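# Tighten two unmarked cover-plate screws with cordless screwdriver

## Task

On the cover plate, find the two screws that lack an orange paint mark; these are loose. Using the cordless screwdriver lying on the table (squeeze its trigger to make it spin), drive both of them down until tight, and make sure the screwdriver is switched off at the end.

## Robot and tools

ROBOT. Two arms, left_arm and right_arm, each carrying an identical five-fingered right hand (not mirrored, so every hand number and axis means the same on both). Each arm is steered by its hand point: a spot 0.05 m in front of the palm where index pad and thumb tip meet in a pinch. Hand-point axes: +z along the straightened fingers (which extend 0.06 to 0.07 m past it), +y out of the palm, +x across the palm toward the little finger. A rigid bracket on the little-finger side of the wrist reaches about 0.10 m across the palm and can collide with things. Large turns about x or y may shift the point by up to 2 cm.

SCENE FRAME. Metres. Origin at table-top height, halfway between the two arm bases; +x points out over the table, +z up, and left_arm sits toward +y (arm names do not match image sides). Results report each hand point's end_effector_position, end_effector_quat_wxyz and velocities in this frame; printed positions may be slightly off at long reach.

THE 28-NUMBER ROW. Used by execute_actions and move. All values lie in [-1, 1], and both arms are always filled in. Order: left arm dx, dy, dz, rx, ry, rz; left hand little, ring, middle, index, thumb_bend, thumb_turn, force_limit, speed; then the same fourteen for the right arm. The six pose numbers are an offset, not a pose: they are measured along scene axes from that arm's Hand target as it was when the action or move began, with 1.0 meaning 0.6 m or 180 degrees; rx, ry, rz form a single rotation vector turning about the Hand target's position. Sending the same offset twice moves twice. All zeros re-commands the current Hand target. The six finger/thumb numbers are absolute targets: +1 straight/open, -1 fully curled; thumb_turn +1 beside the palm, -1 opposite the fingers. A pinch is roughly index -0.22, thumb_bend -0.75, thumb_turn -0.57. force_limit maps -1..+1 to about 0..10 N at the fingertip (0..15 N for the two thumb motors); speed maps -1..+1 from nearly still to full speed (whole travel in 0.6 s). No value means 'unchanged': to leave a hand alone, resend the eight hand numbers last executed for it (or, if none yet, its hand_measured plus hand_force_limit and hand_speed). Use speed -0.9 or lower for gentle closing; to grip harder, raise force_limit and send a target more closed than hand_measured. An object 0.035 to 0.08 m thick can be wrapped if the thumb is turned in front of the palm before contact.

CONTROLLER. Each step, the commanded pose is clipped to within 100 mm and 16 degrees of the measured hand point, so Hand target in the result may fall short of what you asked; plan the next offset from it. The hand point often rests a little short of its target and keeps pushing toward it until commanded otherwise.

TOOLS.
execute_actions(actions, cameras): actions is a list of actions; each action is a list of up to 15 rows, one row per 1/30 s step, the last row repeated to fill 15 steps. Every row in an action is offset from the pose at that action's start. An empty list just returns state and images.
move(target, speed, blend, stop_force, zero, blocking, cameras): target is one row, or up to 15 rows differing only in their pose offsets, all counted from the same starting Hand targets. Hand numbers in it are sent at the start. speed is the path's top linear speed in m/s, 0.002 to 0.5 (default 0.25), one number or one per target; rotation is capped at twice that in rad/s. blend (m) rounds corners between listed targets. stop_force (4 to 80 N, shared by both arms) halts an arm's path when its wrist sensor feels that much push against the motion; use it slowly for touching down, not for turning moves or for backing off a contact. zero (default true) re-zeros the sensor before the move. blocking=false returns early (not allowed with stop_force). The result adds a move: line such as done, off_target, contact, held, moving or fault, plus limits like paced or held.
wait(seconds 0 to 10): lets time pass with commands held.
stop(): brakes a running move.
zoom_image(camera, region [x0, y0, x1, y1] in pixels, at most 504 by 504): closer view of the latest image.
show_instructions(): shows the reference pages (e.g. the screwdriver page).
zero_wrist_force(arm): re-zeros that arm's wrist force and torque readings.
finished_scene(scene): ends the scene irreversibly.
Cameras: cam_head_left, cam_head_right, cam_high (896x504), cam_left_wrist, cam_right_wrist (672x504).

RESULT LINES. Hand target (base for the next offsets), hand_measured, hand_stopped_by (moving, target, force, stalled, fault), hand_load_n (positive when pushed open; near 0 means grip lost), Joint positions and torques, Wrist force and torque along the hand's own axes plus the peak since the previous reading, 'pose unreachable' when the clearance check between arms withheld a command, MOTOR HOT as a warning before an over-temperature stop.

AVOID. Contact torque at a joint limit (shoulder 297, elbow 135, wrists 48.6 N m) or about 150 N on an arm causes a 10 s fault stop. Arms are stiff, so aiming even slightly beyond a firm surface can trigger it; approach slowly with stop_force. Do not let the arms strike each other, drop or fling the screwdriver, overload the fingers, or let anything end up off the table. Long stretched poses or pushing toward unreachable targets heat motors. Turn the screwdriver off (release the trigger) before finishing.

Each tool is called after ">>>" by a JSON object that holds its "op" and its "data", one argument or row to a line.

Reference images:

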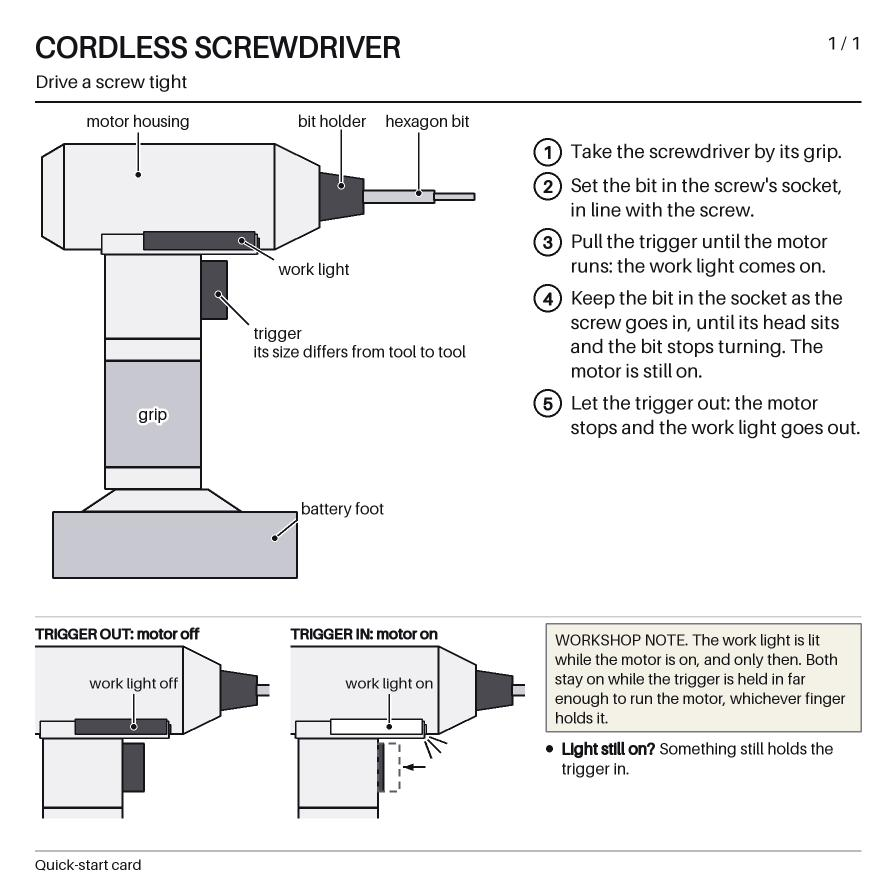

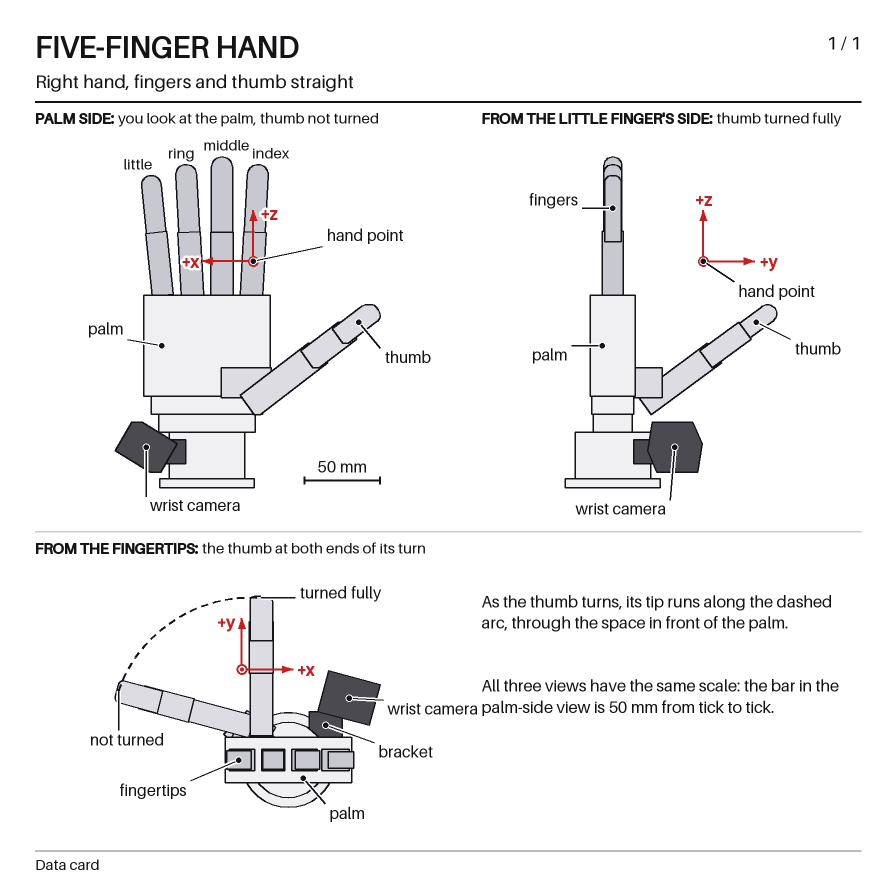

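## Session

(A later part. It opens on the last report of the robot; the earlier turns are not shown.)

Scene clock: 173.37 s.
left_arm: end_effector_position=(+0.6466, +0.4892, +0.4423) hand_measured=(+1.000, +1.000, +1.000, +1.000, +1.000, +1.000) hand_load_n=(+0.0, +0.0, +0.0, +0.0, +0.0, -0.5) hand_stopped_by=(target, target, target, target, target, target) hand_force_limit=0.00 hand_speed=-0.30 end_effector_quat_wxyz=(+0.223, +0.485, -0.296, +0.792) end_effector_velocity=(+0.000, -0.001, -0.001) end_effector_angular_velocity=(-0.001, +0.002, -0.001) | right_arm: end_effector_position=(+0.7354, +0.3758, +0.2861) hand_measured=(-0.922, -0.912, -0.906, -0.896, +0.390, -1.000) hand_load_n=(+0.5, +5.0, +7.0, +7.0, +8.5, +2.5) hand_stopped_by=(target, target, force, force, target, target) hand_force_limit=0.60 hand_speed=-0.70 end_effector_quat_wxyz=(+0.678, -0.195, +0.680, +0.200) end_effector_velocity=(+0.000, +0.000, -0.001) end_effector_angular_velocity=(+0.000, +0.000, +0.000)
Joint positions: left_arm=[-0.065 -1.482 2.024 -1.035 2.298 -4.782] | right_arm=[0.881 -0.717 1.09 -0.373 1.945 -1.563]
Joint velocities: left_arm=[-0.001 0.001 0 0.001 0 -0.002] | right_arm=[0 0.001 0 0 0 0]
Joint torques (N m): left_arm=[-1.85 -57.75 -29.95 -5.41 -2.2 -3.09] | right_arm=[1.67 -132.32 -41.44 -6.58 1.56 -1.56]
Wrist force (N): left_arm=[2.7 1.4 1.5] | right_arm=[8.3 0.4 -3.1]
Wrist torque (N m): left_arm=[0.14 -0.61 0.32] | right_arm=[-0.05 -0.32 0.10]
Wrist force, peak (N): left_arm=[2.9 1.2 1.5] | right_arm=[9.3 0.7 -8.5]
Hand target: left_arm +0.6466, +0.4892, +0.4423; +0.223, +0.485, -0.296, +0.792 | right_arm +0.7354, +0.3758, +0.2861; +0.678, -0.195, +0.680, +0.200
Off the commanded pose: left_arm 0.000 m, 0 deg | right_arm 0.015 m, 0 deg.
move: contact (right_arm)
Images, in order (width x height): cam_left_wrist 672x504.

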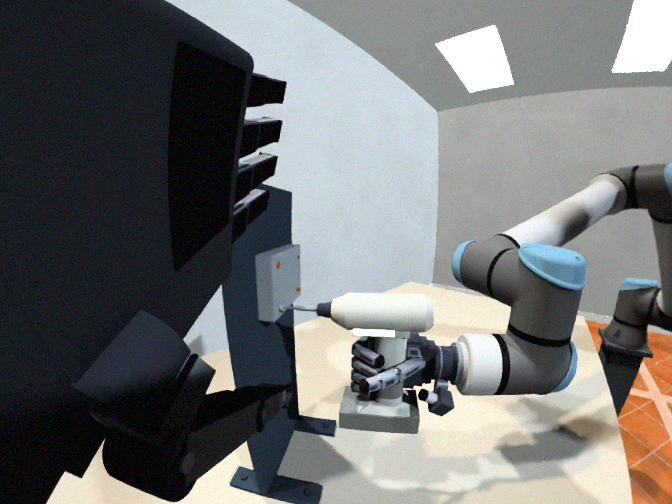

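>>> {"op": "wait", "data": {
  "seconds": 0.3,
  "cameras": ["cam_left_wrist"]
}}

>>> {"op": "zoom_image", "data": {
  "camera": "cam_left_wrist",
  "region": [264, 290, 324, 330]
}}

>>> {"op": "wait", "data": {
  "seconds": 0.2,
  "cameras": ["cam_left_wrist"]
}}

>>> {"op": "zoom_image", "data": {
  "camera": "cam_left_wrist",
  "region": [264, 290, 324, 330]
}}

Scene clock: 173.87 s.
left_arm: end_effector_position=(+0.6466, +0.4892, +0.4423) hand_measured=(+1.000, +1.000, +1.000, +1.000, +1.000, +1.000) hand_load_n=(+0.0, +0.0, +0.0, +0.0, +0.0, +0.0) hand_stopped_by=(target, target, target, target, target, target) hand_force_limit=0.00 hand_speed=-0.30 end_effector_quat_wxyz=(+0.223, +0.485, -0.296, +0.792) end_effector_velocity=(+0.000, +0.001, +0.000) end_effector_angular_velocity=(-0.002, +0.003, +0.000) | right_arm: end_effector_position=(+0.7354, +0.3758, +0.2861) hand_measured=(-0.922, -0.912, -0.906, -0.896, +0.390, -1.000) hand_load_n=(+0.5, +5.0, +7.0, +7.5, +8.5, +2.0) hand_stopped_by=(target, target, force, force, target, target) hand_force_limit=0.60 hand_speed=-0.70 end_effector_quat_wxyz=(+0.678, -0.195, +0.680, +0.200) end_effector_velocity=(+0.000, +0.000, -0.001) end_effector_angular_velocity=(+0.000, +0.000, +0.000)
Joint positions: left_arm=[-0.065 -1.482 2.024 -1.035 2.298 -4.782] | right_arm=[0.881 -0.717 1.09 -0.373 1.945 -1.563]
Joint velocities: left_arm=[0.001 0 0 0.001 0 -0.003] | right_arm=[0 0.001 0 -0.001 0 0]
Joint torques (N m): left_arm=[-1.8 -55.31 -26.32 -5.28 -2.2 -2.7] | right_arm=[4.89 -130.47 -42.35 -6.15 1.82 -1.52]
Wrist force (N): left_arm=[2.7 1.0 1.2] | right_arm=[8.5 -0.2 -2.6]
Wrist torque (N m): left_arm=[0.10 -0.61 0.32] | right_arm=[-0.16 -0.35 0.09]
Wrist force, peak (N): left_arm=[2.8 1.2 1.6] | right_arm=[8.7 0.0 -3.0]
Hand target: left_arm +0.6466, +0.4892, +0.4423; +0.223, +0.485, -0.296, +0.792 | right_arm +0.7354, +0.3758, +0.2861; +0.678, -0.195, +0.680, +0.200
Off the commanded pose: left_arm 0.000 m, 0 deg | right_arm 0.015 m, 0 deg.
wait: 0.30 s; at rest from the start
Images, in order (width x height): cam_left_wrist 672x504.

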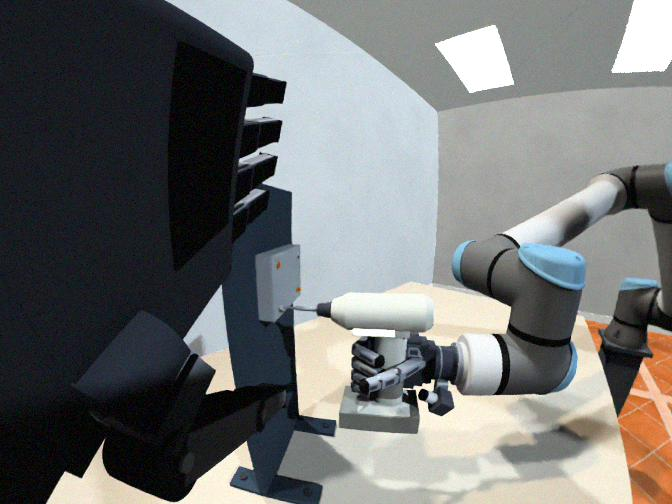

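Scaled by 8.400 from the camera's 672x504 image, which has a finer 960x720 frame.

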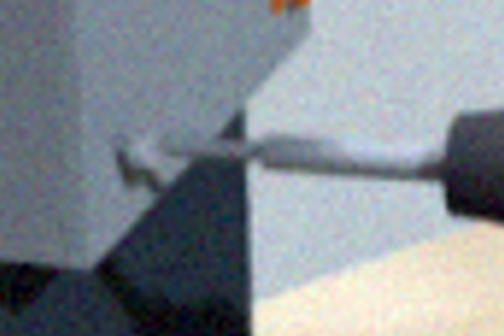

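Scene clock: 174.07 s.
left_arm: end_effector_position=(+0.6466, +0.4892, +0.4423) hand_measured=(+1.000, +1.000, +1.000, +1.000, +1.000, +1.000) hand_load_n=(+0.5, +0.0, +0.0, +0.0, +0.0, +0.0) hand_stopped_by=(target, target, target, target, target, target) hand_force_limit=0.00 hand_speed=-0.30 end_effector_quat_wxyz=(+0.223, +0.485, -0.296, +0.792) end_effector_velocity=(+0.000, +0.000, +0.000) end_effector_angular_velocity=(+0.000, +0.000, +0.001) | right_arm: end_effector_position=(+0.7354, +0.3758, +0.2861) hand_measured=(-0.922, -0.912, -0.906, -0.896, +0.390, -1.000) hand_load_n=(+0.5, +5.0, +7.0, +6.5, +8.5, +2.5) hand_stopped_by=(target, target, force, force, target, target) hand_force_limit=0.60 hand_speed=-0.70 end_effector_quat_wxyz=(+0.678, -0.195, +0.680, +0.200) end_effector_velocity=(+0.000, +0.000, +0.000) end_effector_angular_velocity=(+0.000, +0.000, +0.000)
Joint positions: left_arm=[-0.065 -1.482 2.024 -1.035 2.298 -4.782] | right_arm=[0.881 -0.717 1.09 -0.373 1.945 -1.563]
Joint velocities: left_arm=[0 0 0 0.001 -0.001 0] | right_arm=[0 0 0 0 0 0]
Joint torques (N m): left_arm=[-1.14 -60.51 -27.81 -5.62 -2.16 -2.58] | right_arm=[5.12 -130.02 -43.45 -6.12 1.85 -1.61]
Wrist force (N): left_arm=[2.4 0.9 1.1] | right_arm=[8.2 0.4 -3.0]
Wrist torque (N m): left_arm=[0.10 -0.56 0.29] | right_arm=[-0.04 -0.30 0.10]
Wrist force, peak (N): left_arm=[2.8 1.1 1.4] | right_arm=[8.7 0.1 -2.8]
Hand target: left_arm +0.6466, +0.4892, +0.4423; +0.223, +0.485, -0.296, +0.792 | right_arm +0.7354, +0.3758, +0.2861; +0.678, -0.195, +0.680, +0.200
Off the commanded pose: left_arm 0.000 m, 0 deg | right_arm 0.015 m, 0 deg.
wait: 0.20 s; at rest by 0.17 s
Images, in order (width x height): cam_left_wrist 672x504.

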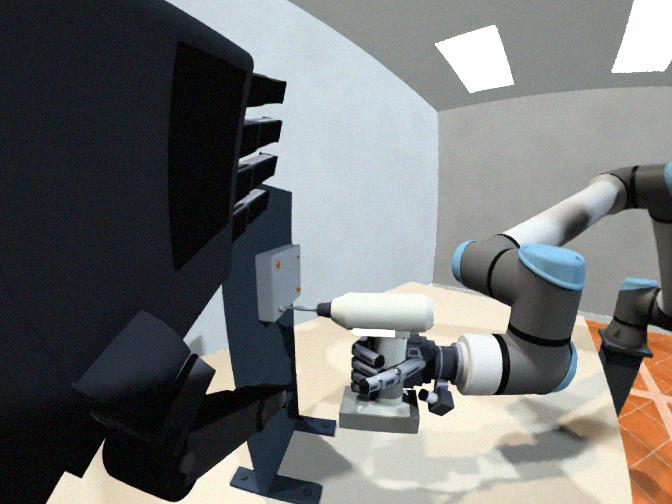

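Scaled by 8.400 from the camera's 672x504 image, which has a finer 960x720 frame.

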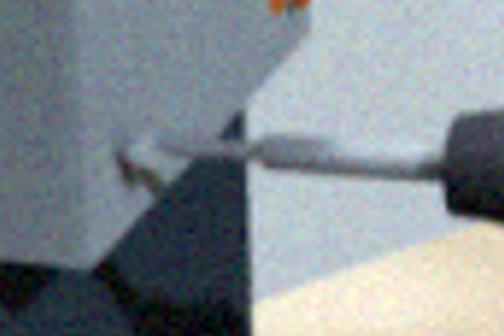

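>>> {"op": "move", "data": {
  "target": [0.11, -0.058, -0.02, 0, 0, 0, 1, 1, 1, 1, 1, 1, 0.0, -0.3, 0, 0, 0, 0, 0, 0, -0.922, -0.914, -0.908, -0.72, 0.382, -1, 0.6, -0.7],
  "cameras": ["cam_left_wrist", "cam_high"],
  "speed": 0.08
}}

>>> {"op": "zoom_image", "data": {
  "camera": "cam_left_wrist",
  "region": [230, 270, 350, 370]
}}

Scene clock: 176.60 s.
left_arm: end_effector_position=(+0.7126, +0.4542, +0.4301) hand_measured=(+1.000, +1.000, +1.000, +1.000, +1.000, +1.000) hand_load_n=(+0.0, +0.0, +0.0, +0.0, +0.0, +0.0) hand_stopped_by=(target, target, target, target, target, target) hand_force_limit=0.00 hand_speed=-0.30 end_effector_quat_wxyz=(+0.223, +0.485, -0.296, +0.792) end_effector_velocity=(-0.002, +0.000, -0.001) end_effector_angular_velocity=(+0.000, +0.003, +0.000) | right_arm: end_effector_position=(+0.7354, +0.3758, +0.2861) hand_measured=(-0.922, -0.912, -0.906, -0.720, +0.390, -1.000) hand_load_n=(+0.5, +5.0, +7.0, +1.5, +8.5, +2.5) hand_stopped_by=(target, target, force, target, target, target) hand_force_limit=0.60 hand_speed=-0.70 end_effector_quat_wxyz=(+0.678, -0.195, +0.680, +0.200) end_effector_velocity=(+0.000, +0.000, +0.000) end_effector_angular_velocity=(+0.000, +0.000, +0.001)
Joint positions: left_arm=[-0.115 -1.378 1.925 -1.02 2.254 -4.752] | right_arm=[0.881 -0.717 1.09 -0.373 1.945 -1.563]
Joint velocities: left_arm=[0 -0.002 0.004 0 0.001 -0.001] | right_arm=[0 0 0 0 -0.001 0]
Joint torques (N m): left_arm=[7.64 -66.13 -26.24 -3.77 2.51 -2.37] | right_arm=[11.39 -130.51 -47.65 -4.05 1.7 -1.61]
Wrist force (N): left_arm=[2.3 1.3 1.3] | right_arm=[8.1 0.1 -2.8]
Wrist torque (N m): left_arm=[0.12 -0.56 0.32] | right_arm=[-0.03 -0.31 0.11]
Wrist force, peak (N): left_arm=[3.2 1.0 0.8] | right_arm=[8.8 -0.1 -3.2]
Hand target: left_arm +0.7125, +0.4542, +0.4301; +0.223, +0.485, -0.296, +0.792 | right_arm +0.7354, +0.3758, +0.2861; +0.678, -0.195, +0.680, +0.200
Off the commanded pose: left_arm 0.000 m, 0 deg | right_arm 0.000 m, 0 deg.
move: done
Images, in order (width x height): cam_high 896x504, cam_left_wrist 672x504.

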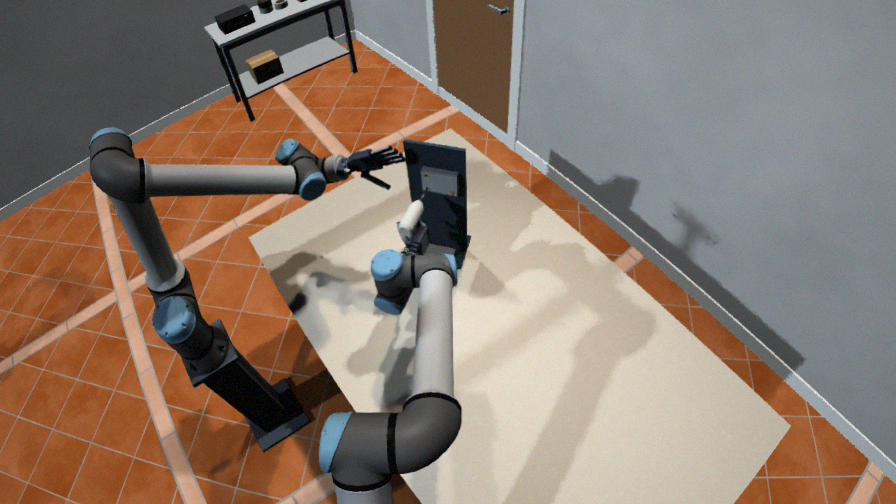

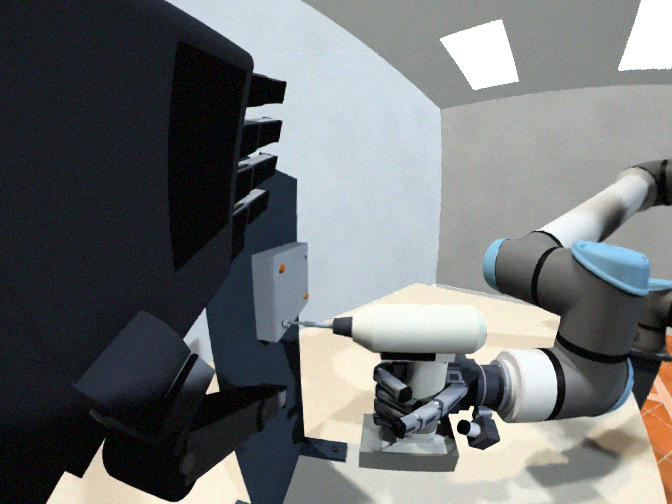

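Scaled by 4.200 from the camera's 672x504 image, which has a finer 960x720 frame.

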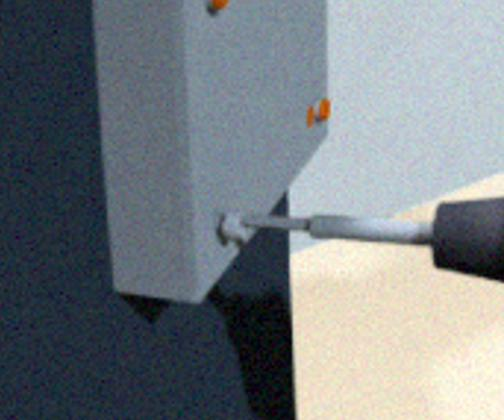

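>>> {"op": "zoom_image", "data": {
  "camera": "cam_left_wrist",
  "region": [270, 305, 312, 340]
}}

>>> {"op": "zoom_image", "data": {
  "camera": "cam_left_wrist",
  "region": [260, 250, 330, 320]
}}

Scaled by 12.000 from the camera's 672x504 image, which has a finer 960x720 frame.

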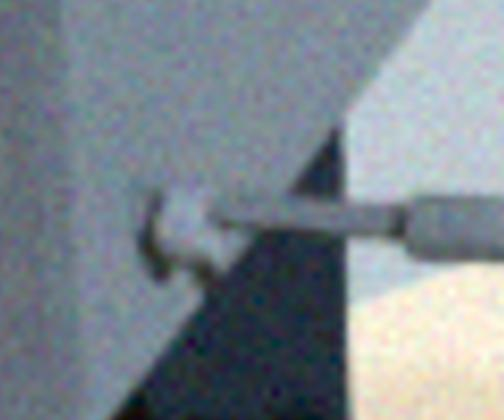

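Scaled by 7.200 from the camera's 672x504 image, which has a finer 960x720 frame.

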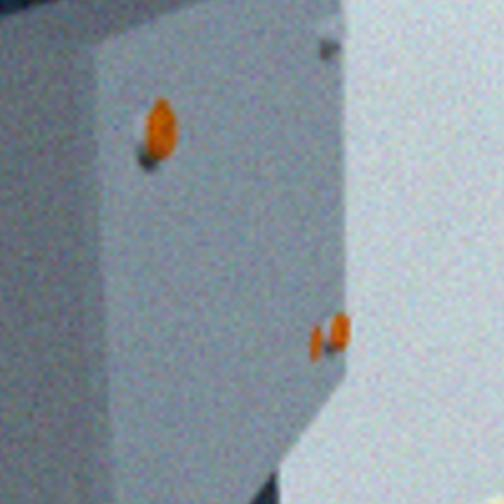

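>>> {"op": "move", "data": {
  "target": [0, 0, 0, 0, 0, 0, 1, 1, 1, 1, 1, 1, 0.0, -0.3, -0.0211, -0.0134, 0, 0, 0, 0, -0.922, -0.914, -0.908, -0.72, 0.382, -1, 0.6, -0.7],
  "cameras": ["cam_left_wrist"],
  "speed": 0.05
}}

>>> {"op": "zoom_image", "data": {
  "camera": "cam_left_wrist",
  "region": [270, 305, 312, 340]
}}

>>> {"op": "zoom_image", "data": {
  "camera": "cam_left_wrist",
  "region": [250, 230, 370, 350]
}}

Scene clock: 179.03 s.
left_arm: end_effector_position=(+0.7125, +0.4542, +0.4300) hand_measured=(+1.000, +1.000, +1.000, +1.000, +1.000, +1.000) hand_load_n=(+0.0, +0.0, +0.0, -0.5, +0.0, +0.0) hand_stopped_by=(target, target, target, target, target, target) hand_force_limit=0.00 hand_speed=-0.30 end_effector_quat_wxyz=(+0.223, +0.485, -0.296, +0.792) end_effector_velocity=(+0.000, +0.000, +0.000) end_effector_angular_velocity=(-0.001, +0.000, +0.000) | right_arm: end_effector_position=(+0.7226, +0.3678, +0.2862) hand_measured=(-0.922, -0.912, -0.906, -0.720, +0.390, -1.000) hand_load_n=(+0.0, +5.0, +8.0, +1.5, +7.5, +3.0) hand_stopped_by=(target, target, force, target, target, target) hand_force_limit=0.60 hand_speed=-0.70 end_effector_quat_wxyz=(+0.678, -0.195, +0.680, +0.200) end_effector_velocity=(+0.001, +0.002, +0.000) end_effector_angular_velocity=(+0.000, +0.000, +0.000)
Joint positions: left_arm=[-0.115 -1.379 1.925 -1.02 2.254 -4.752] | right_arm=[0.886 -0.739 1.131 -0.392 1.95 -1.563]
Joint velocities: left_arm=[0.001 0 0 0 0 -0.001] | right_arm=[0 0.003 -0.005 0.002 0 0]
Joint torques (N m): left_arm=[9.94 -67.33 -32.24 -5.72 1.52 -3.6] | right_arm=[-5.84 -109.69 -53.52 -1.53 -0.12 -1.86]
Wrist force (N): left_arm=[2.4 1.3 1.1] | right_arm=[8.3 0.2 -0.5]
Wrist torque (N m): left_arm=[0.14 -0.58 0.33] | right_arm=[-0.10 -0.30 0.13]
Wrist force, peak (N): left_arm=[2.7 1.5 1.3] | right_arm=[8.7 -0.1 -3.0]
Hand target: left_arm +0.7125, +0.4542, +0.4301; +0.223, +0.485, -0.296, +0.792 | right_arm +0.7227, +0.3678, +0.2861; +0.678, -0.195, +0.680, +0.200
Off the commanded pose: left_arm 0.000 m, 0 deg | right_arm 0.000 m, 0 deg.
move: done
Images, in order (width x height): cam_left_wrist 672x504.

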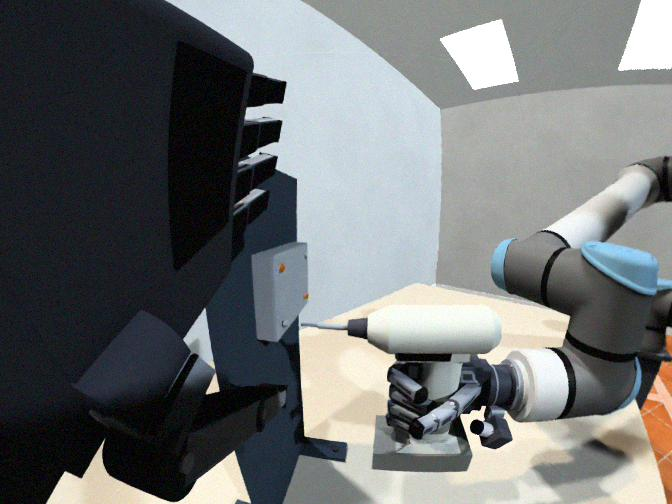

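Scaled by 12.000 from the camera's 672x504 image, which has a finer 960x720 frame.

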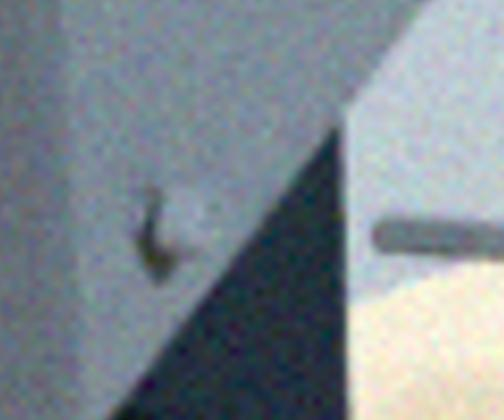

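Scaled by 4.200 from the camera's 672x504 image, which has a finer 960x720 frame.

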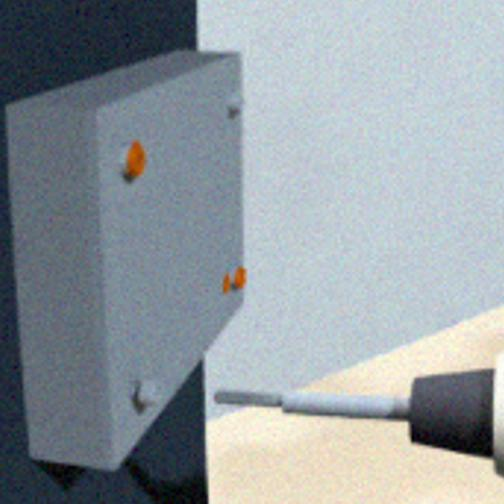

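>>> {"op": "zoom_image", "data": {
  "camera": "cam_left_wrist",
  "region": [276, 314, 300, 334]
}}

>>> {"op": "zoom_image", "data": {
  "camera": "cam_left_wrist",
  "region": [270, 256, 294, 276]
}}

>>> {"op": "zoom_image", "data": {
  "camera": "cam_high",
  "region": [400, 160, 480, 220]
}}

Scaled by 21.000 from the camera's 672x504 image, which has a finer 960x720 frame.

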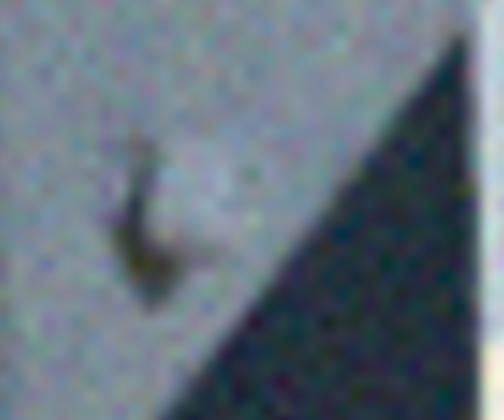

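Scaled by 21.000 from the camera's 672x504 image, which has a finer 960x720 frame.

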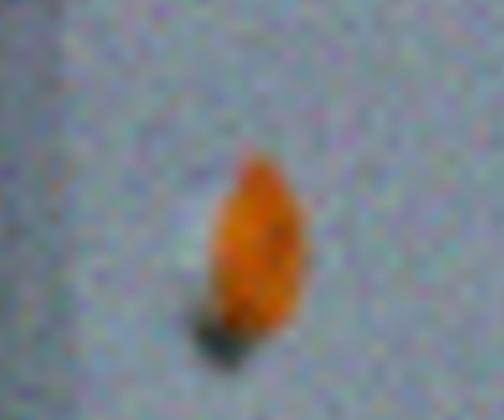

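This scene's latest camera images include none from cam_high. They are from: cam_left_wrist. cam_high's image comes with the result of a call that names it in "cameras".

>>> {"op": "move", "data": {
  "target": [0.054, -0.09, 0.1, 0, 0, 0.155, 1, 1, 1, 1, 1, 1, 0.0, -0.3, 0, 0, 0, 0, 0, 0, -0.922, -0.914, -0.908, -0.72, 0.382, -1, 0.6, -0.7],
  "cameras": ["cam_left_wrist", "cam_high"],
  "speed": 0.12
}}

>>> {"op": "zoom_image", "data": {
  "camera": "cam_high",
  "region": [380, 140, 480, 220]
}}

Scene clock: 182.30 s.
left_arm: end_effector_position=(+0.7447, +0.4000, +0.4902) hand_measured=(+1.000, +1.000, +1.000, +1.000, +1.000, +1.000) hand_load_n=(+0.0, +0.0, +0.0, +0.0, +0.0, +0.0) hand_stopped_by=(target, target, target, target, target, target) hand_force_limit=0.00 hand_speed=-0.30 end_effector_quat_wxyz=(+0.025, +0.542, -0.170, +0.822) end_effector_velocity=(+0.000, +0.001, +0.000) end_effector_angular_velocity=(+0.000, +0.000, +0.002) | right_arm: end_effector_position=(+0.7227, +0.3678, +0.2861) hand_measured=(-0.922, -0.912, -0.906, -0.720, +0.390, -1.000) hand_load_n=(+0.5, +5.0, +8.0, +1.5, +7.5, +3.0) hand_stopped_by=(target, target, force, target, target, target) hand_force_limit=0.60 hand_speed=-0.70 end_effector_quat_wxyz=(+0.678, -0.195, +0.680, +0.200) end_effector_velocity=(+0.000, +0.000, -0.002) end_effector_angular_velocity=(-0.001, +0.001, +0.000)
Joint positions: left_arm=[-0.367 -1.523 1.96 -0.799 1.572 -4.44] | right_arm=[0.886 -0.739 1.131 -0.392 1.95 -1.563]
Joint velocities: left_arm=[0 0 0 0 -0.002 0] | right_arm=[0 0.001 0 0.001 0 0]
Joint torques (N m): left_arm=[-4.67 -24.01 -48.43 -6.25 -1.25 -3.2] | right_arm=[-13.62 -109.59 -48.27 -3.22 -0.77 -1.9]
Wrist force (N): left_arm=[2.3 1.4 0.8] | right_arm=[8.0 0.1 -0.9]
Wrist torque (N m): left_arm=[0.18 -0.50 0.26] | right_arm=[-0.09 -0.23 0.11]
Wrist force, peak (N): left_arm=[2.7 1.8 1.2] | right_arm=[8.6 -0.4 -0.7]
Hand target: left_arm +0.7448, +0.4000, +0.4901; +0.025, +0.542, -0.170, +0.822 | right_arm +0.7227, +0.3678, +0.2861; +0.678, -0.195, +0.680, +0.200
Off the commanded pose: left_arm 0.000 m, 0 deg | right_arm 0.000 m, 0 deg.
move: done
Images, in order (width x height): cam_high 896x504, cam_left_wrist 672x504.

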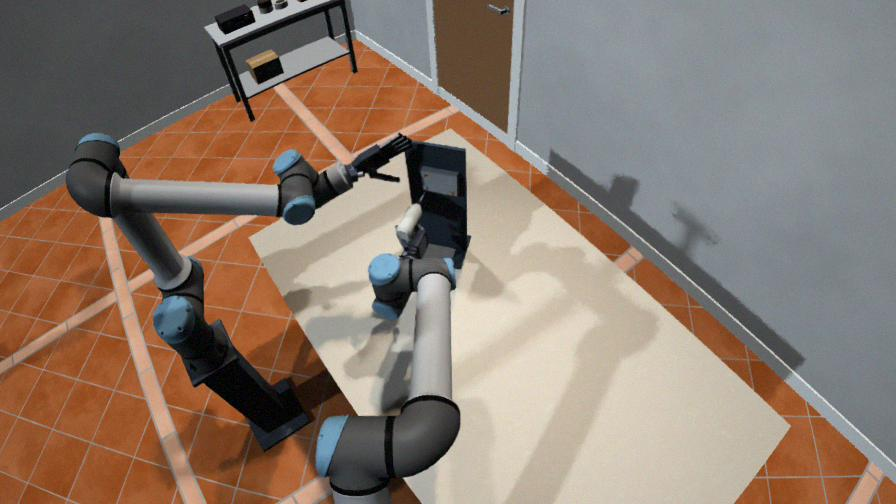

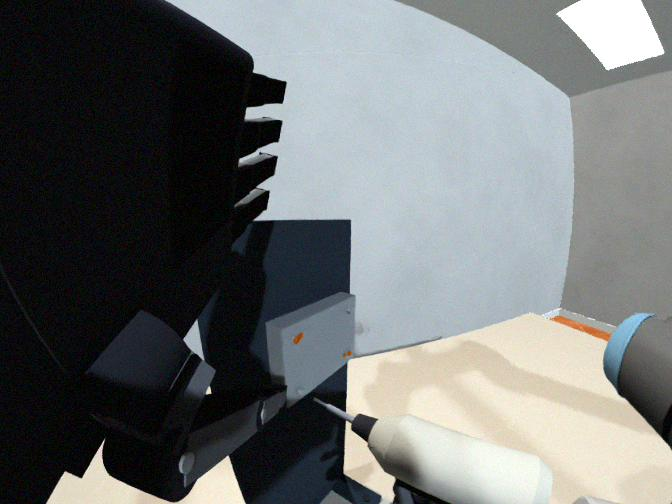

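Scaled by 5.040.

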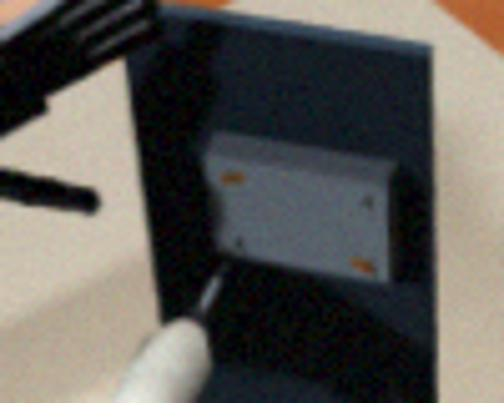

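>>> {"op": "move", "data": {
  "target": [0.0, -0.04, -0.03, 0.0265, 0.073, 0.0, 1, 1, 1, 1, 1, 1, 0.0, -0.3, 0, 0, 0, 0, 0, 0, -0.922, -0.914, -0.908, -0.72, 0.382, -1, 0.6, -0.7],
  "cameras": ["cam_left_wrist"],
  "speed": 0.12
}}

>>> {"op": "zoom_image", "data": {
  "camera": "cam_left_wrist",
  "region": [250, 250, 370, 370]
}}

Scene clock: 183.90 s.
left_arm: end_effector_position=(+0.7449, +0.3759, +0.4720) hand_measured=(+1.000, +1.000, +1.000, +1.000, +1.000, +1.000) hand_load_n=(+0.0, +0.0, +0.0, +0.0, +0.0, +0.0) hand_stopped_by=(target, target, target, target, target, target) hand_force_limit=0.00 hand_speed=-0.30 end_effector_quat_wxyz=(+0.022, +0.633, -0.200, +0.747) end_effector_velocity=(+0.000, +0.000, -0.001) end_effector_angular_velocity=(+0.001, +0.001, -0.001) | right_arm: end_effector_position=(+0.7227, +0.3678, +0.2861) hand_measured=(-0.922, -0.912, -0.906, -0.720, +0.390, -1.000) hand_load_n=(+0.5, +5.0, +8.0, +1.5, +7.5, +3.0) hand_stopped_by=(target, target, force, target, target, target) hand_force_limit=0.60 hand_speed=-0.70 end_effector_quat_wxyz=(+0.678, -0.195, +0.680, +0.200) end_effector_velocity=(+0.000, +0.000, -0.001) end_effector_angular_velocity=(-0.001, +0.001, +0.000)
Joint positions: left_arm=[-0.406 -1.518 1.851 -0.451 1.535 -4.431] | right_arm=[0.886 -0.739 1.131 -0.392 1.95 -1.563]
Joint velocities: left_arm=[0 0 0 0.001 0 0.001] | right_arm=[0 0.001 0 0 0 0]
Joint torques (N m): left_arm=[10.56 -54.93 -28.62 -0.52 3.13 -0.06] | right_arm=[-13.72 -110.16 -47.95 -3.65 -0.69 -1.98]
Wrist force (N): left_arm=[2.2 0.8 0.7] | right_arm=[7.8 -0.1 -0.5]
Wrist torque (N m): left_arm=[0.12 -0.49 0.28] | right_arm=[-0.14 -0.21 0.10]
Wrist force, peak (N): left_arm=[2.5 1.3 1.1] | right_arm=[8.6 0.1 -0.8]
Hand target: left_arm +0.7448, +0.3760, +0.4720; +0.022, +0.633, -0.200, +0.747 | right_arm +0.7227, +0.3678, +0.2861; +0.678, -0.195, +0.680, +0.200
Off the commanded pose: left_arm 0.000 m, 0 deg | right_arm 0.000 m, 0 deg.
move: done
Images, in order (width x height): cam_left_wrist 672x504.

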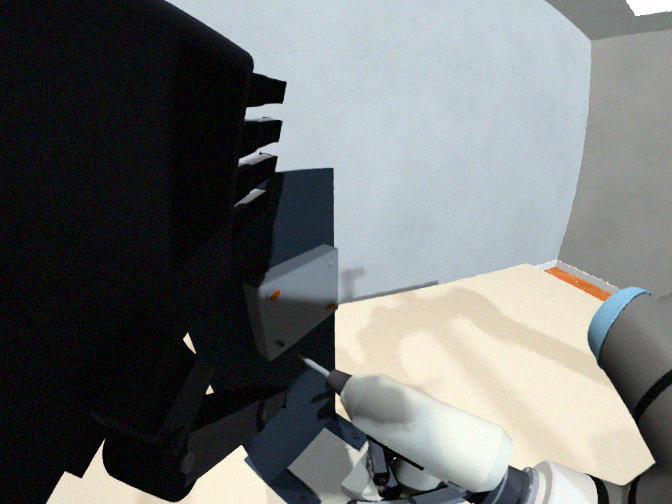

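Scaled by 4.200 from the camera's 672x504 image, which has a finer 960x720 frame.

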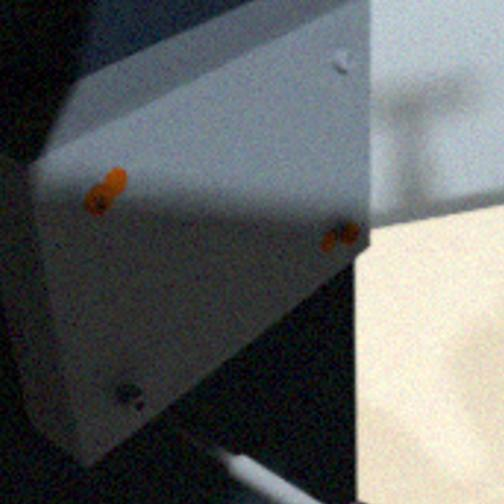

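>>> {"op": "zoom_image", "data": {
  "camera": "cam_left_wrist",
  "region": [264, 324, 324, 374]
}}

>>> {"op": "zoom_image", "data": {
  "camera": "cam_left_wrist",
  "region": [316, 252, 340, 272]
}}

Scaled by 8.400 from the camera's 672x504 image, which has a finer 960x720 frame.

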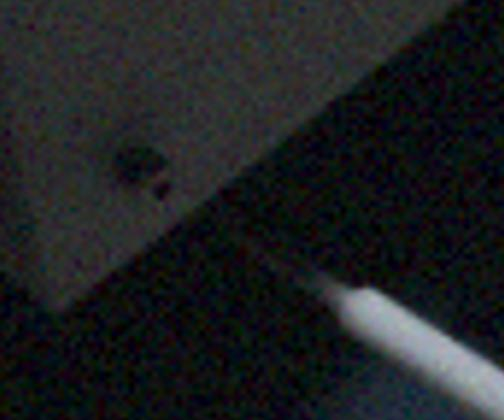

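Scaled by 21.000 from the camera's 672x504 image, which has a finer 960x720 frame.

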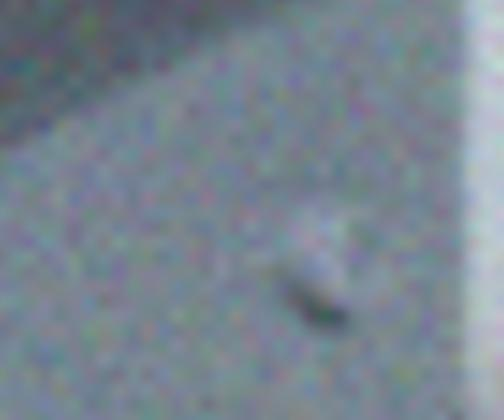

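>>> {"op": "move", "data": {
  "target": [-0.11, 0.05, 0.0, 0, 0, 0.0, 1, 1, 1, 1, 1, 1, 0.0, -0.3, 0, 0, 0, 0, 0, 0, -0.922, -0.914, -0.908, -0.72, 0.382, -1, 0.6, -0.7],
  "cameras": ["cam_left_wrist"],
  "speed": 0.12
}}

>>> {"op": "zoom_image", "data": {
  "camera": "cam_left_wrist",
  "region": [250, 250, 370, 370]
}}

Scene clock: 185.63 s.
left_arm: end_effector_position=(+0.6788, +0.4062, +0.4721) hand_measured=(+1.000, +1.000, +1.000, +1.000, +1.000, +1.000) hand_load_n=(+0.5, +0.0, +0.0, +0.0, +0.0, +0.0) hand_stopped_by=(target, target, target, target, target, target) hand_force_limit=0.00 hand_speed=-0.30 end_effector_quat_wxyz=(+0.022, +0.634, -0.200, +0.747) end_effector_velocity=(+0.002, -0.001, +0.001) end_effector_angular_velocity=(+0.000, -0.001, +0.000) | right_arm: end_effector_position=(+0.7227, +0.3678, +0.2861) hand_measured=(-0.922, -0.912, -0.906, -0.720, +0.390, -1.000) hand_load_n=(+0.5, +5.0, +8.0, +2.0, +7.5, +3.0) hand_stopped_by=(target, target, force, target, target, target) hand_force_limit=0.60 hand_speed=-0.70 end_effector_quat_wxyz=(+0.678, -0.195, +0.680, +0.200) end_effector_velocity=(+0.000, +0.000, +0.000) end_effector_angular_velocity=(+0.001, +0.000, +0.000)
Joint positions: left_arm=[-0.398 -1.634 1.967 -0.45 1.543 -4.432] | right_arm=[0.886 -0.739 1.131 -0.392 1.95 -1.563]
Joint velocities: left_arm=[0 0.003 -0.004 0 -0.001 0] | right_arm=[0 0 0 -0.001 0 0]
Joint torques (N m): left_arm=[-12.53 -22.08 -55.08 -1.55 -0.85 -2.66] | right_arm=[-14.28 -110.66 -46.62 -4.54 -0.78 -1.64]
Wrist force (N): left_arm=[2.3 0.8 0.6] | right_arm=[8.3 0.1 -0.9]
Wrist torque (N m): left_arm=[0.14 -0.50 0.27] | right_arm=[-0.09 -0.28 0.13]
Wrist force, peak (N): left_arm=[2.4 1.1 2.1] | right_arm=[8.6 -0.1 -0.5]
Hand target: left_arm +0.6789, +0.4061, +0.4722; +0.022, +0.633, -0.200, +0.747 | right_arm +0.7227, +0.3678, +0.2861; +0.678, -0.195, +0.680, +0.200
Off the commanded pose: left_arm 0.000 m, 0 deg | right_arm 0.000 m, 0 deg.
move: done
Images, in order (width x height): cam_left_wrist 672x504.

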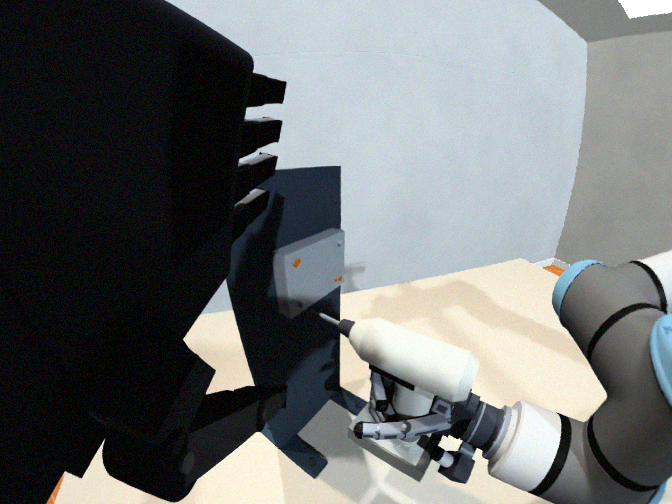

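Scaled by 4.200 from the camera's 672x504 image, which has a finer 960x720 frame.

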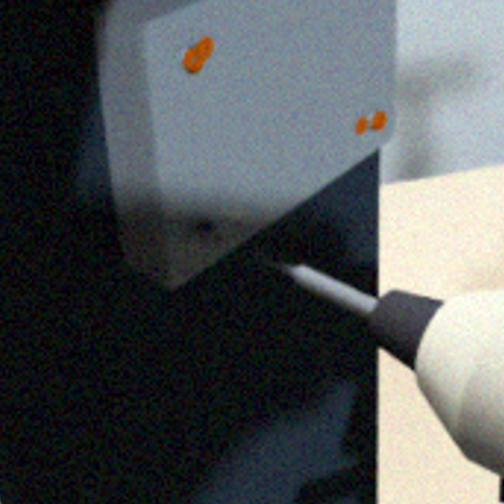

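>>> {"op": "move", "data": {
  "target": [-0.05, 0.05, -0.04, 0, 0, 0.0, 1, 1, 1, 1, 1, 1, 0.0, -0.3, 0, 0, 0, 0, 0, 0, -0.922, -0.914, -0.908, -0.72, 0.382, -1, 0.6, -0.7],
  "cameras": ["cam_left_wrist"],
  "speed": 0.12
}}

>>> {"op": "zoom_image", "data": {
  "camera": "cam_left_wrist",
  "region": [250, 230, 370, 350]
}}

Scene clock: 186.53 s.
left_arm: end_effector_position=(+0.6488, +0.4362, +0.4484) hand_measured=(+1.000, +1.000, +1.000, +1.000, +1.000, +1.000) hand_load_n=(+0.0, +0.0, +0.0, +0.0, +0.0, +0.0) hand_stopped_by=(target, target, target, target, target, target) hand_force_limit=0.00 hand_speed=-0.30 end_effector_quat_wxyz=(+0.022, +0.633, -0.200, +0.747) end_effector_velocity=(+0.001, -0.001, +0.001) end_effector_angular_velocity=(+0.001, +0.001, +0.001) | right_arm: end_effector_position=(+0.7227, +0.3678, +0.2861) hand_measured=(-0.922, -0.912, -0.906, -0.720, +0.390, -1.000) hand_load_n=(+0.0, +5.0, +8.0, +1.5, +7.5, +3.0) hand_stopped_by=(target, target, force, target, target, target) hand_force_limit=0.60 hand_speed=-0.70 end_effector_quat_wxyz=(+0.678, -0.195, +0.680, +0.200) end_effector_velocity=(+0.000, +0.000, -0.001) end_effector_angular_velocity=(+0.000, +0.000, +0.000)
Joint positions: left_arm=[-0.361 -1.673 2.047 -0.491 1.579 -4.436] | right_arm=[0.886 -0.739 1.131 -0.392 1.95 -1.563]
Joint velocities: left_arm=[-0.001 0.002 -0.004 0.004 -0.002 0.001] | right_arm=[0 0.001 0 -0.001 0 0]
Joint torques (N m): left_arm=[-14.79 -12.86 -52.86 0.32 -2.49 -1.33] | right_arm=[-13.32 -110.06 -46.29 -5.06 -0.75 -1.72]
Wrist force (N): left_arm=[2.6 1.2 0.9] | right_arm=[7.9 -0.1 -0.2]
Wrist torque (N m): left_arm=[0.19 -0.54 0.31] | right_arm=[-0.16 -0.23 0.10]
Wrist force, peak (N): left_arm=[3.0 1.3 1.5] | right_arm=[8.6 0.1 -0.6]
Hand target: left_arm +0.6489, +0.4362, +0.4483; +0.022, +0.633, -0.200, +0.747 | right_arm +0.7227, +0.3678, +0.2861; +0.678, -0.195, +0.680, +0.200
Off the commanded pose: left_arm 0.000 m, 0 deg | right_arm 0.000 m, 0 deg.
move: done
Images, in order (width x height): cam_left_wrist 672x504.

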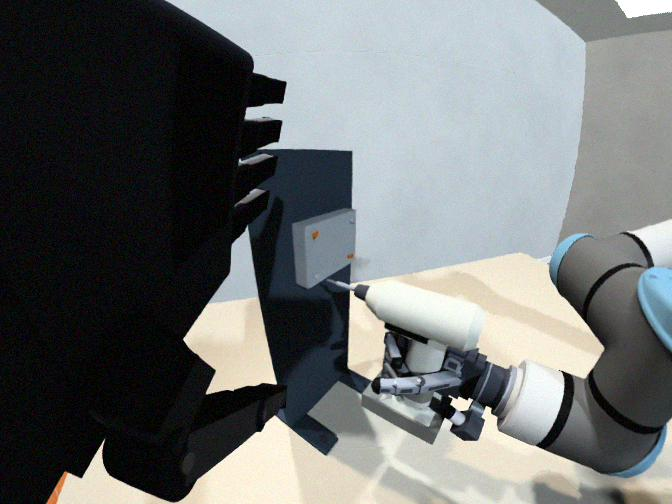

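Scaled by 4.200 from the camera's 672x504 image, which has a finer 960x720 frame.

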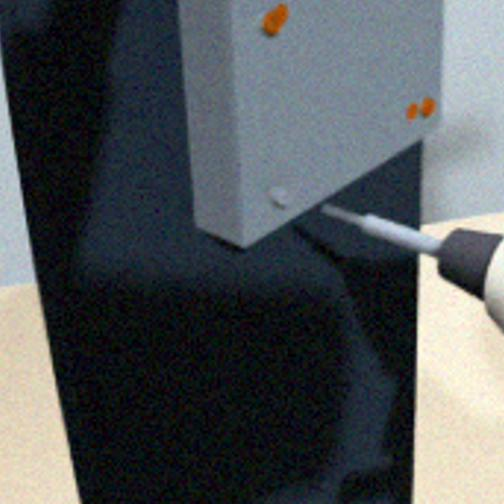

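>>> {"op": "zoom_image", "data": {
  "camera": "cam_left_wrist",
  "region": [308, 266, 344, 296]
}}

>>> {"op": "zoom_image", "data": {
  "camera": "cam_left_wrist",
  "region": [302, 224, 326, 244]
}}

>>> {"op": "zoom_image", "data": {
  "camera": "cam_left_wrist",
  "region": [306, 267, 330, 287]
}}

Scaled by 14.000 from the camera's 672x504 image, which has a finer 960x720 frame.

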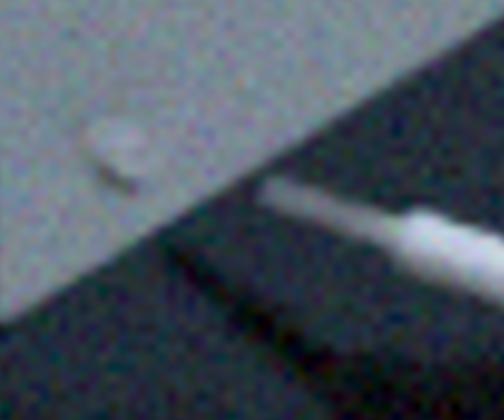

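Scaled by 21.000 from the camera's 672x504 image, which has a finer 960x720 frame.

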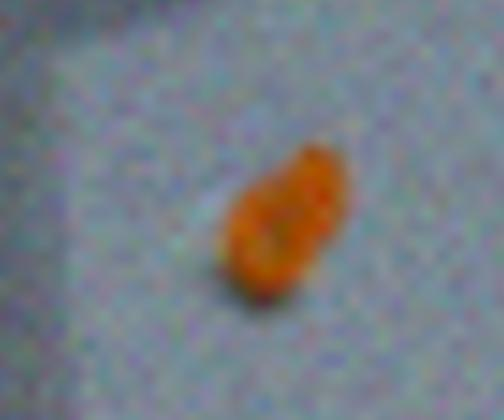

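Scaled by 21.000 from the camera's 672x504 image, which has a finer 960x720 frame.

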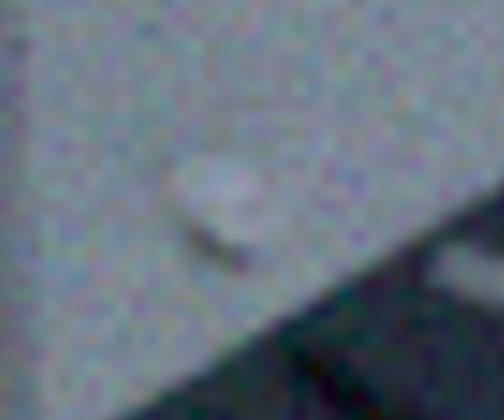

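>>> {"op": "zoom_image", "data": {
  "camera": "cam_left_wrist",
  "region": [285, 200, 385, 300]
}}

Scaled by 5.040 from the camera's 672x504 image, which has a finer 960x720 frame.

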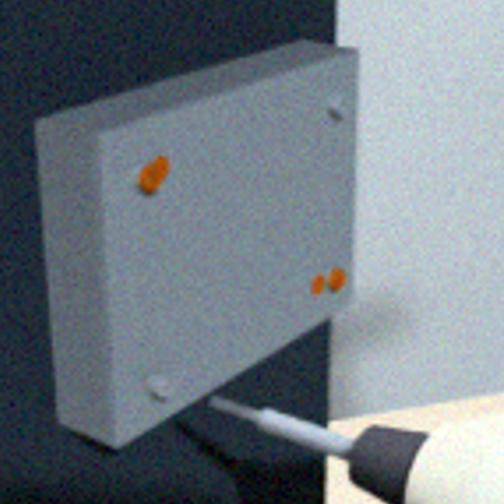

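>>> {"op": "move", "data": {
  "target": [0.106, 0.03, -0.0305, -0.0439, -0.0653, -0.1544, 1, 1, 1, 1, 1, 1, 0.0, -0.3, 0.0169, 0.0107, -0.00117, 0, 0, 0, -0.922, -0.914, -0.908, -0.72, 0.382, -1, 0.6, -0.7],
  "cameras": ["cam_left_wrist"],
  "speed": 0.12
}}

>>> {"op": "zoom_image", "data": {
  "camera": "cam_left_wrist",
  "region": [250, 230, 370, 350]
}}

>>> {"op": "zoom_image", "data": {
  "camera": "cam_left_wrist",
  "region": [270, 305, 312, 340]
}}

Scene clock: 191.57 s.
left_arm: end_effector_position=(+0.7126, +0.4543, +0.4297) hand_measured=(+1.000, +1.000, +1.000, +1.000, +1.000, +1.000) hand_load_n=(+0.0, +0.0, +0.0, +0.0, +0.0, +0.0) hand_stopped_by=(target, target, target, target, target, target) hand_force_limit=0.00 hand_speed=-0.30 end_effector_quat_wxyz=(+0.223, +0.485, -0.296, +0.792) end_effector_velocity=(+0.000, +0.000, -0.001) end_effector_angular_velocity=(+0.000, +0.001, -0.001) | right_arm: end_effector_position=(+0.7329, +0.3742, +0.2853) hand_measured=(-0.922, -0.912, -0.906, -0.720, +0.390, -1.000) hand_load_n=(+0.0, +5.0, +8.0, +1.5, +7.5, +3.5) hand_stopped_by=(target, target, force, target, target, target) hand_force_limit=0.60 hand_speed=-0.70 end_effector_quat_wxyz=(+0.678, -0.195, +0.680, +0.200) end_effector_velocity=(+0.000, +0.000, +0.000) end_effector_angular_velocity=(+0.001, +0.000, +0.000)
Joint positions: left_arm=[-0.115 -1.378 1.925 -1.022 2.254 -4.753] | right_arm=[0.882 -0.721 1.099 -0.378 1.946 -1.563]
Joint velocities: left_arm=[0 0 0.001 0 0 -0.001] | right_arm=[0 0 0 -0.001 0 0]
Joint torques (N m): left_arm=[-12.5 -59.68 -26.82 -3.25 0.8 2.35] | right_arm=[-10.89 -124.67 -41.11 -3.55 -0.6 0.01]
Wrist force (N): left_arm=[2.4 0.8 1.1] | right_arm=[7.9 -0.3 -0.3]
Wrist torque (N m): left_arm=[0.07 -0.57 0.31] | right_arm=[-0.19 -0.23 0.08]
Wrist force, peak (N): left_arm=[3.2 1.6 0.3] | right_arm=[8.5 0.2 -0.5]
Hand target: left_arm +0.7125, +0.4542, +0.4297; +0.223, +0.485, -0.296, +0.792 | right_arm +0.7329, +0.3742, +0.2854; +0.678, -0.195, +0.680, +0.200
Off the commanded pose: left_arm 0.000 m, 0 deg | right_arm 0.000 m, 0 deg.
move: done
Images, in order (width x height): cam_left_wrist 672x504.

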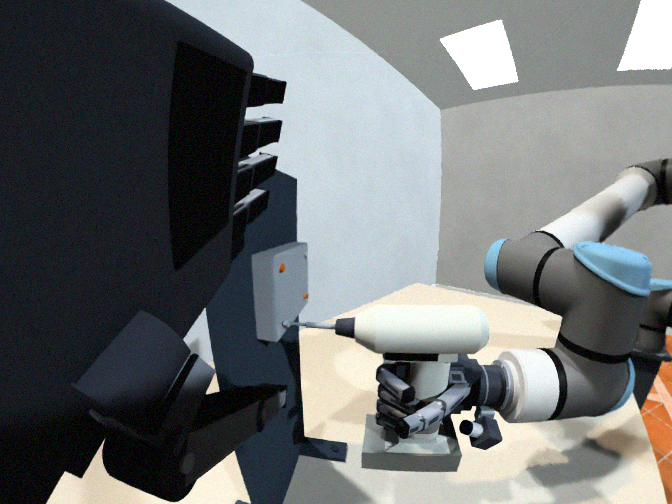

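Scaled by 4.200 from the camera's 672x504 image, which has a finer 960x720 frame.

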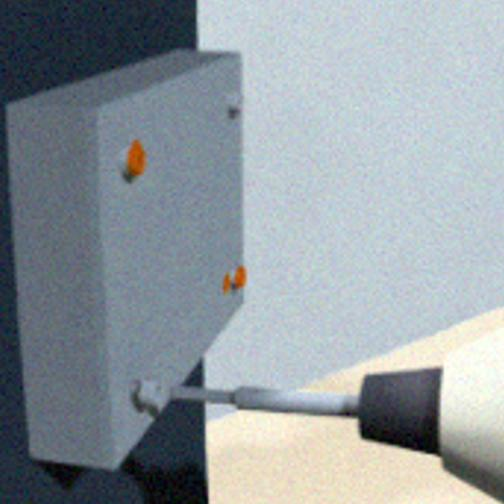

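Scaled by 12.000 from the camera's 672x504 image, which has a finer 960x720 frame.

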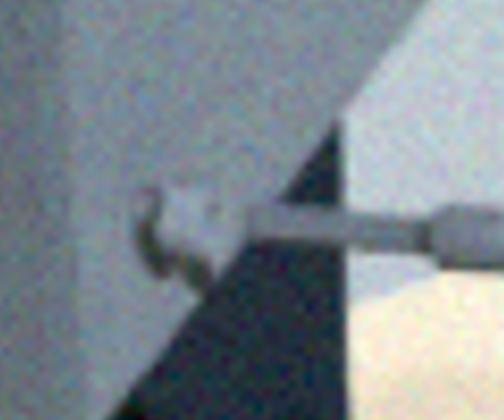

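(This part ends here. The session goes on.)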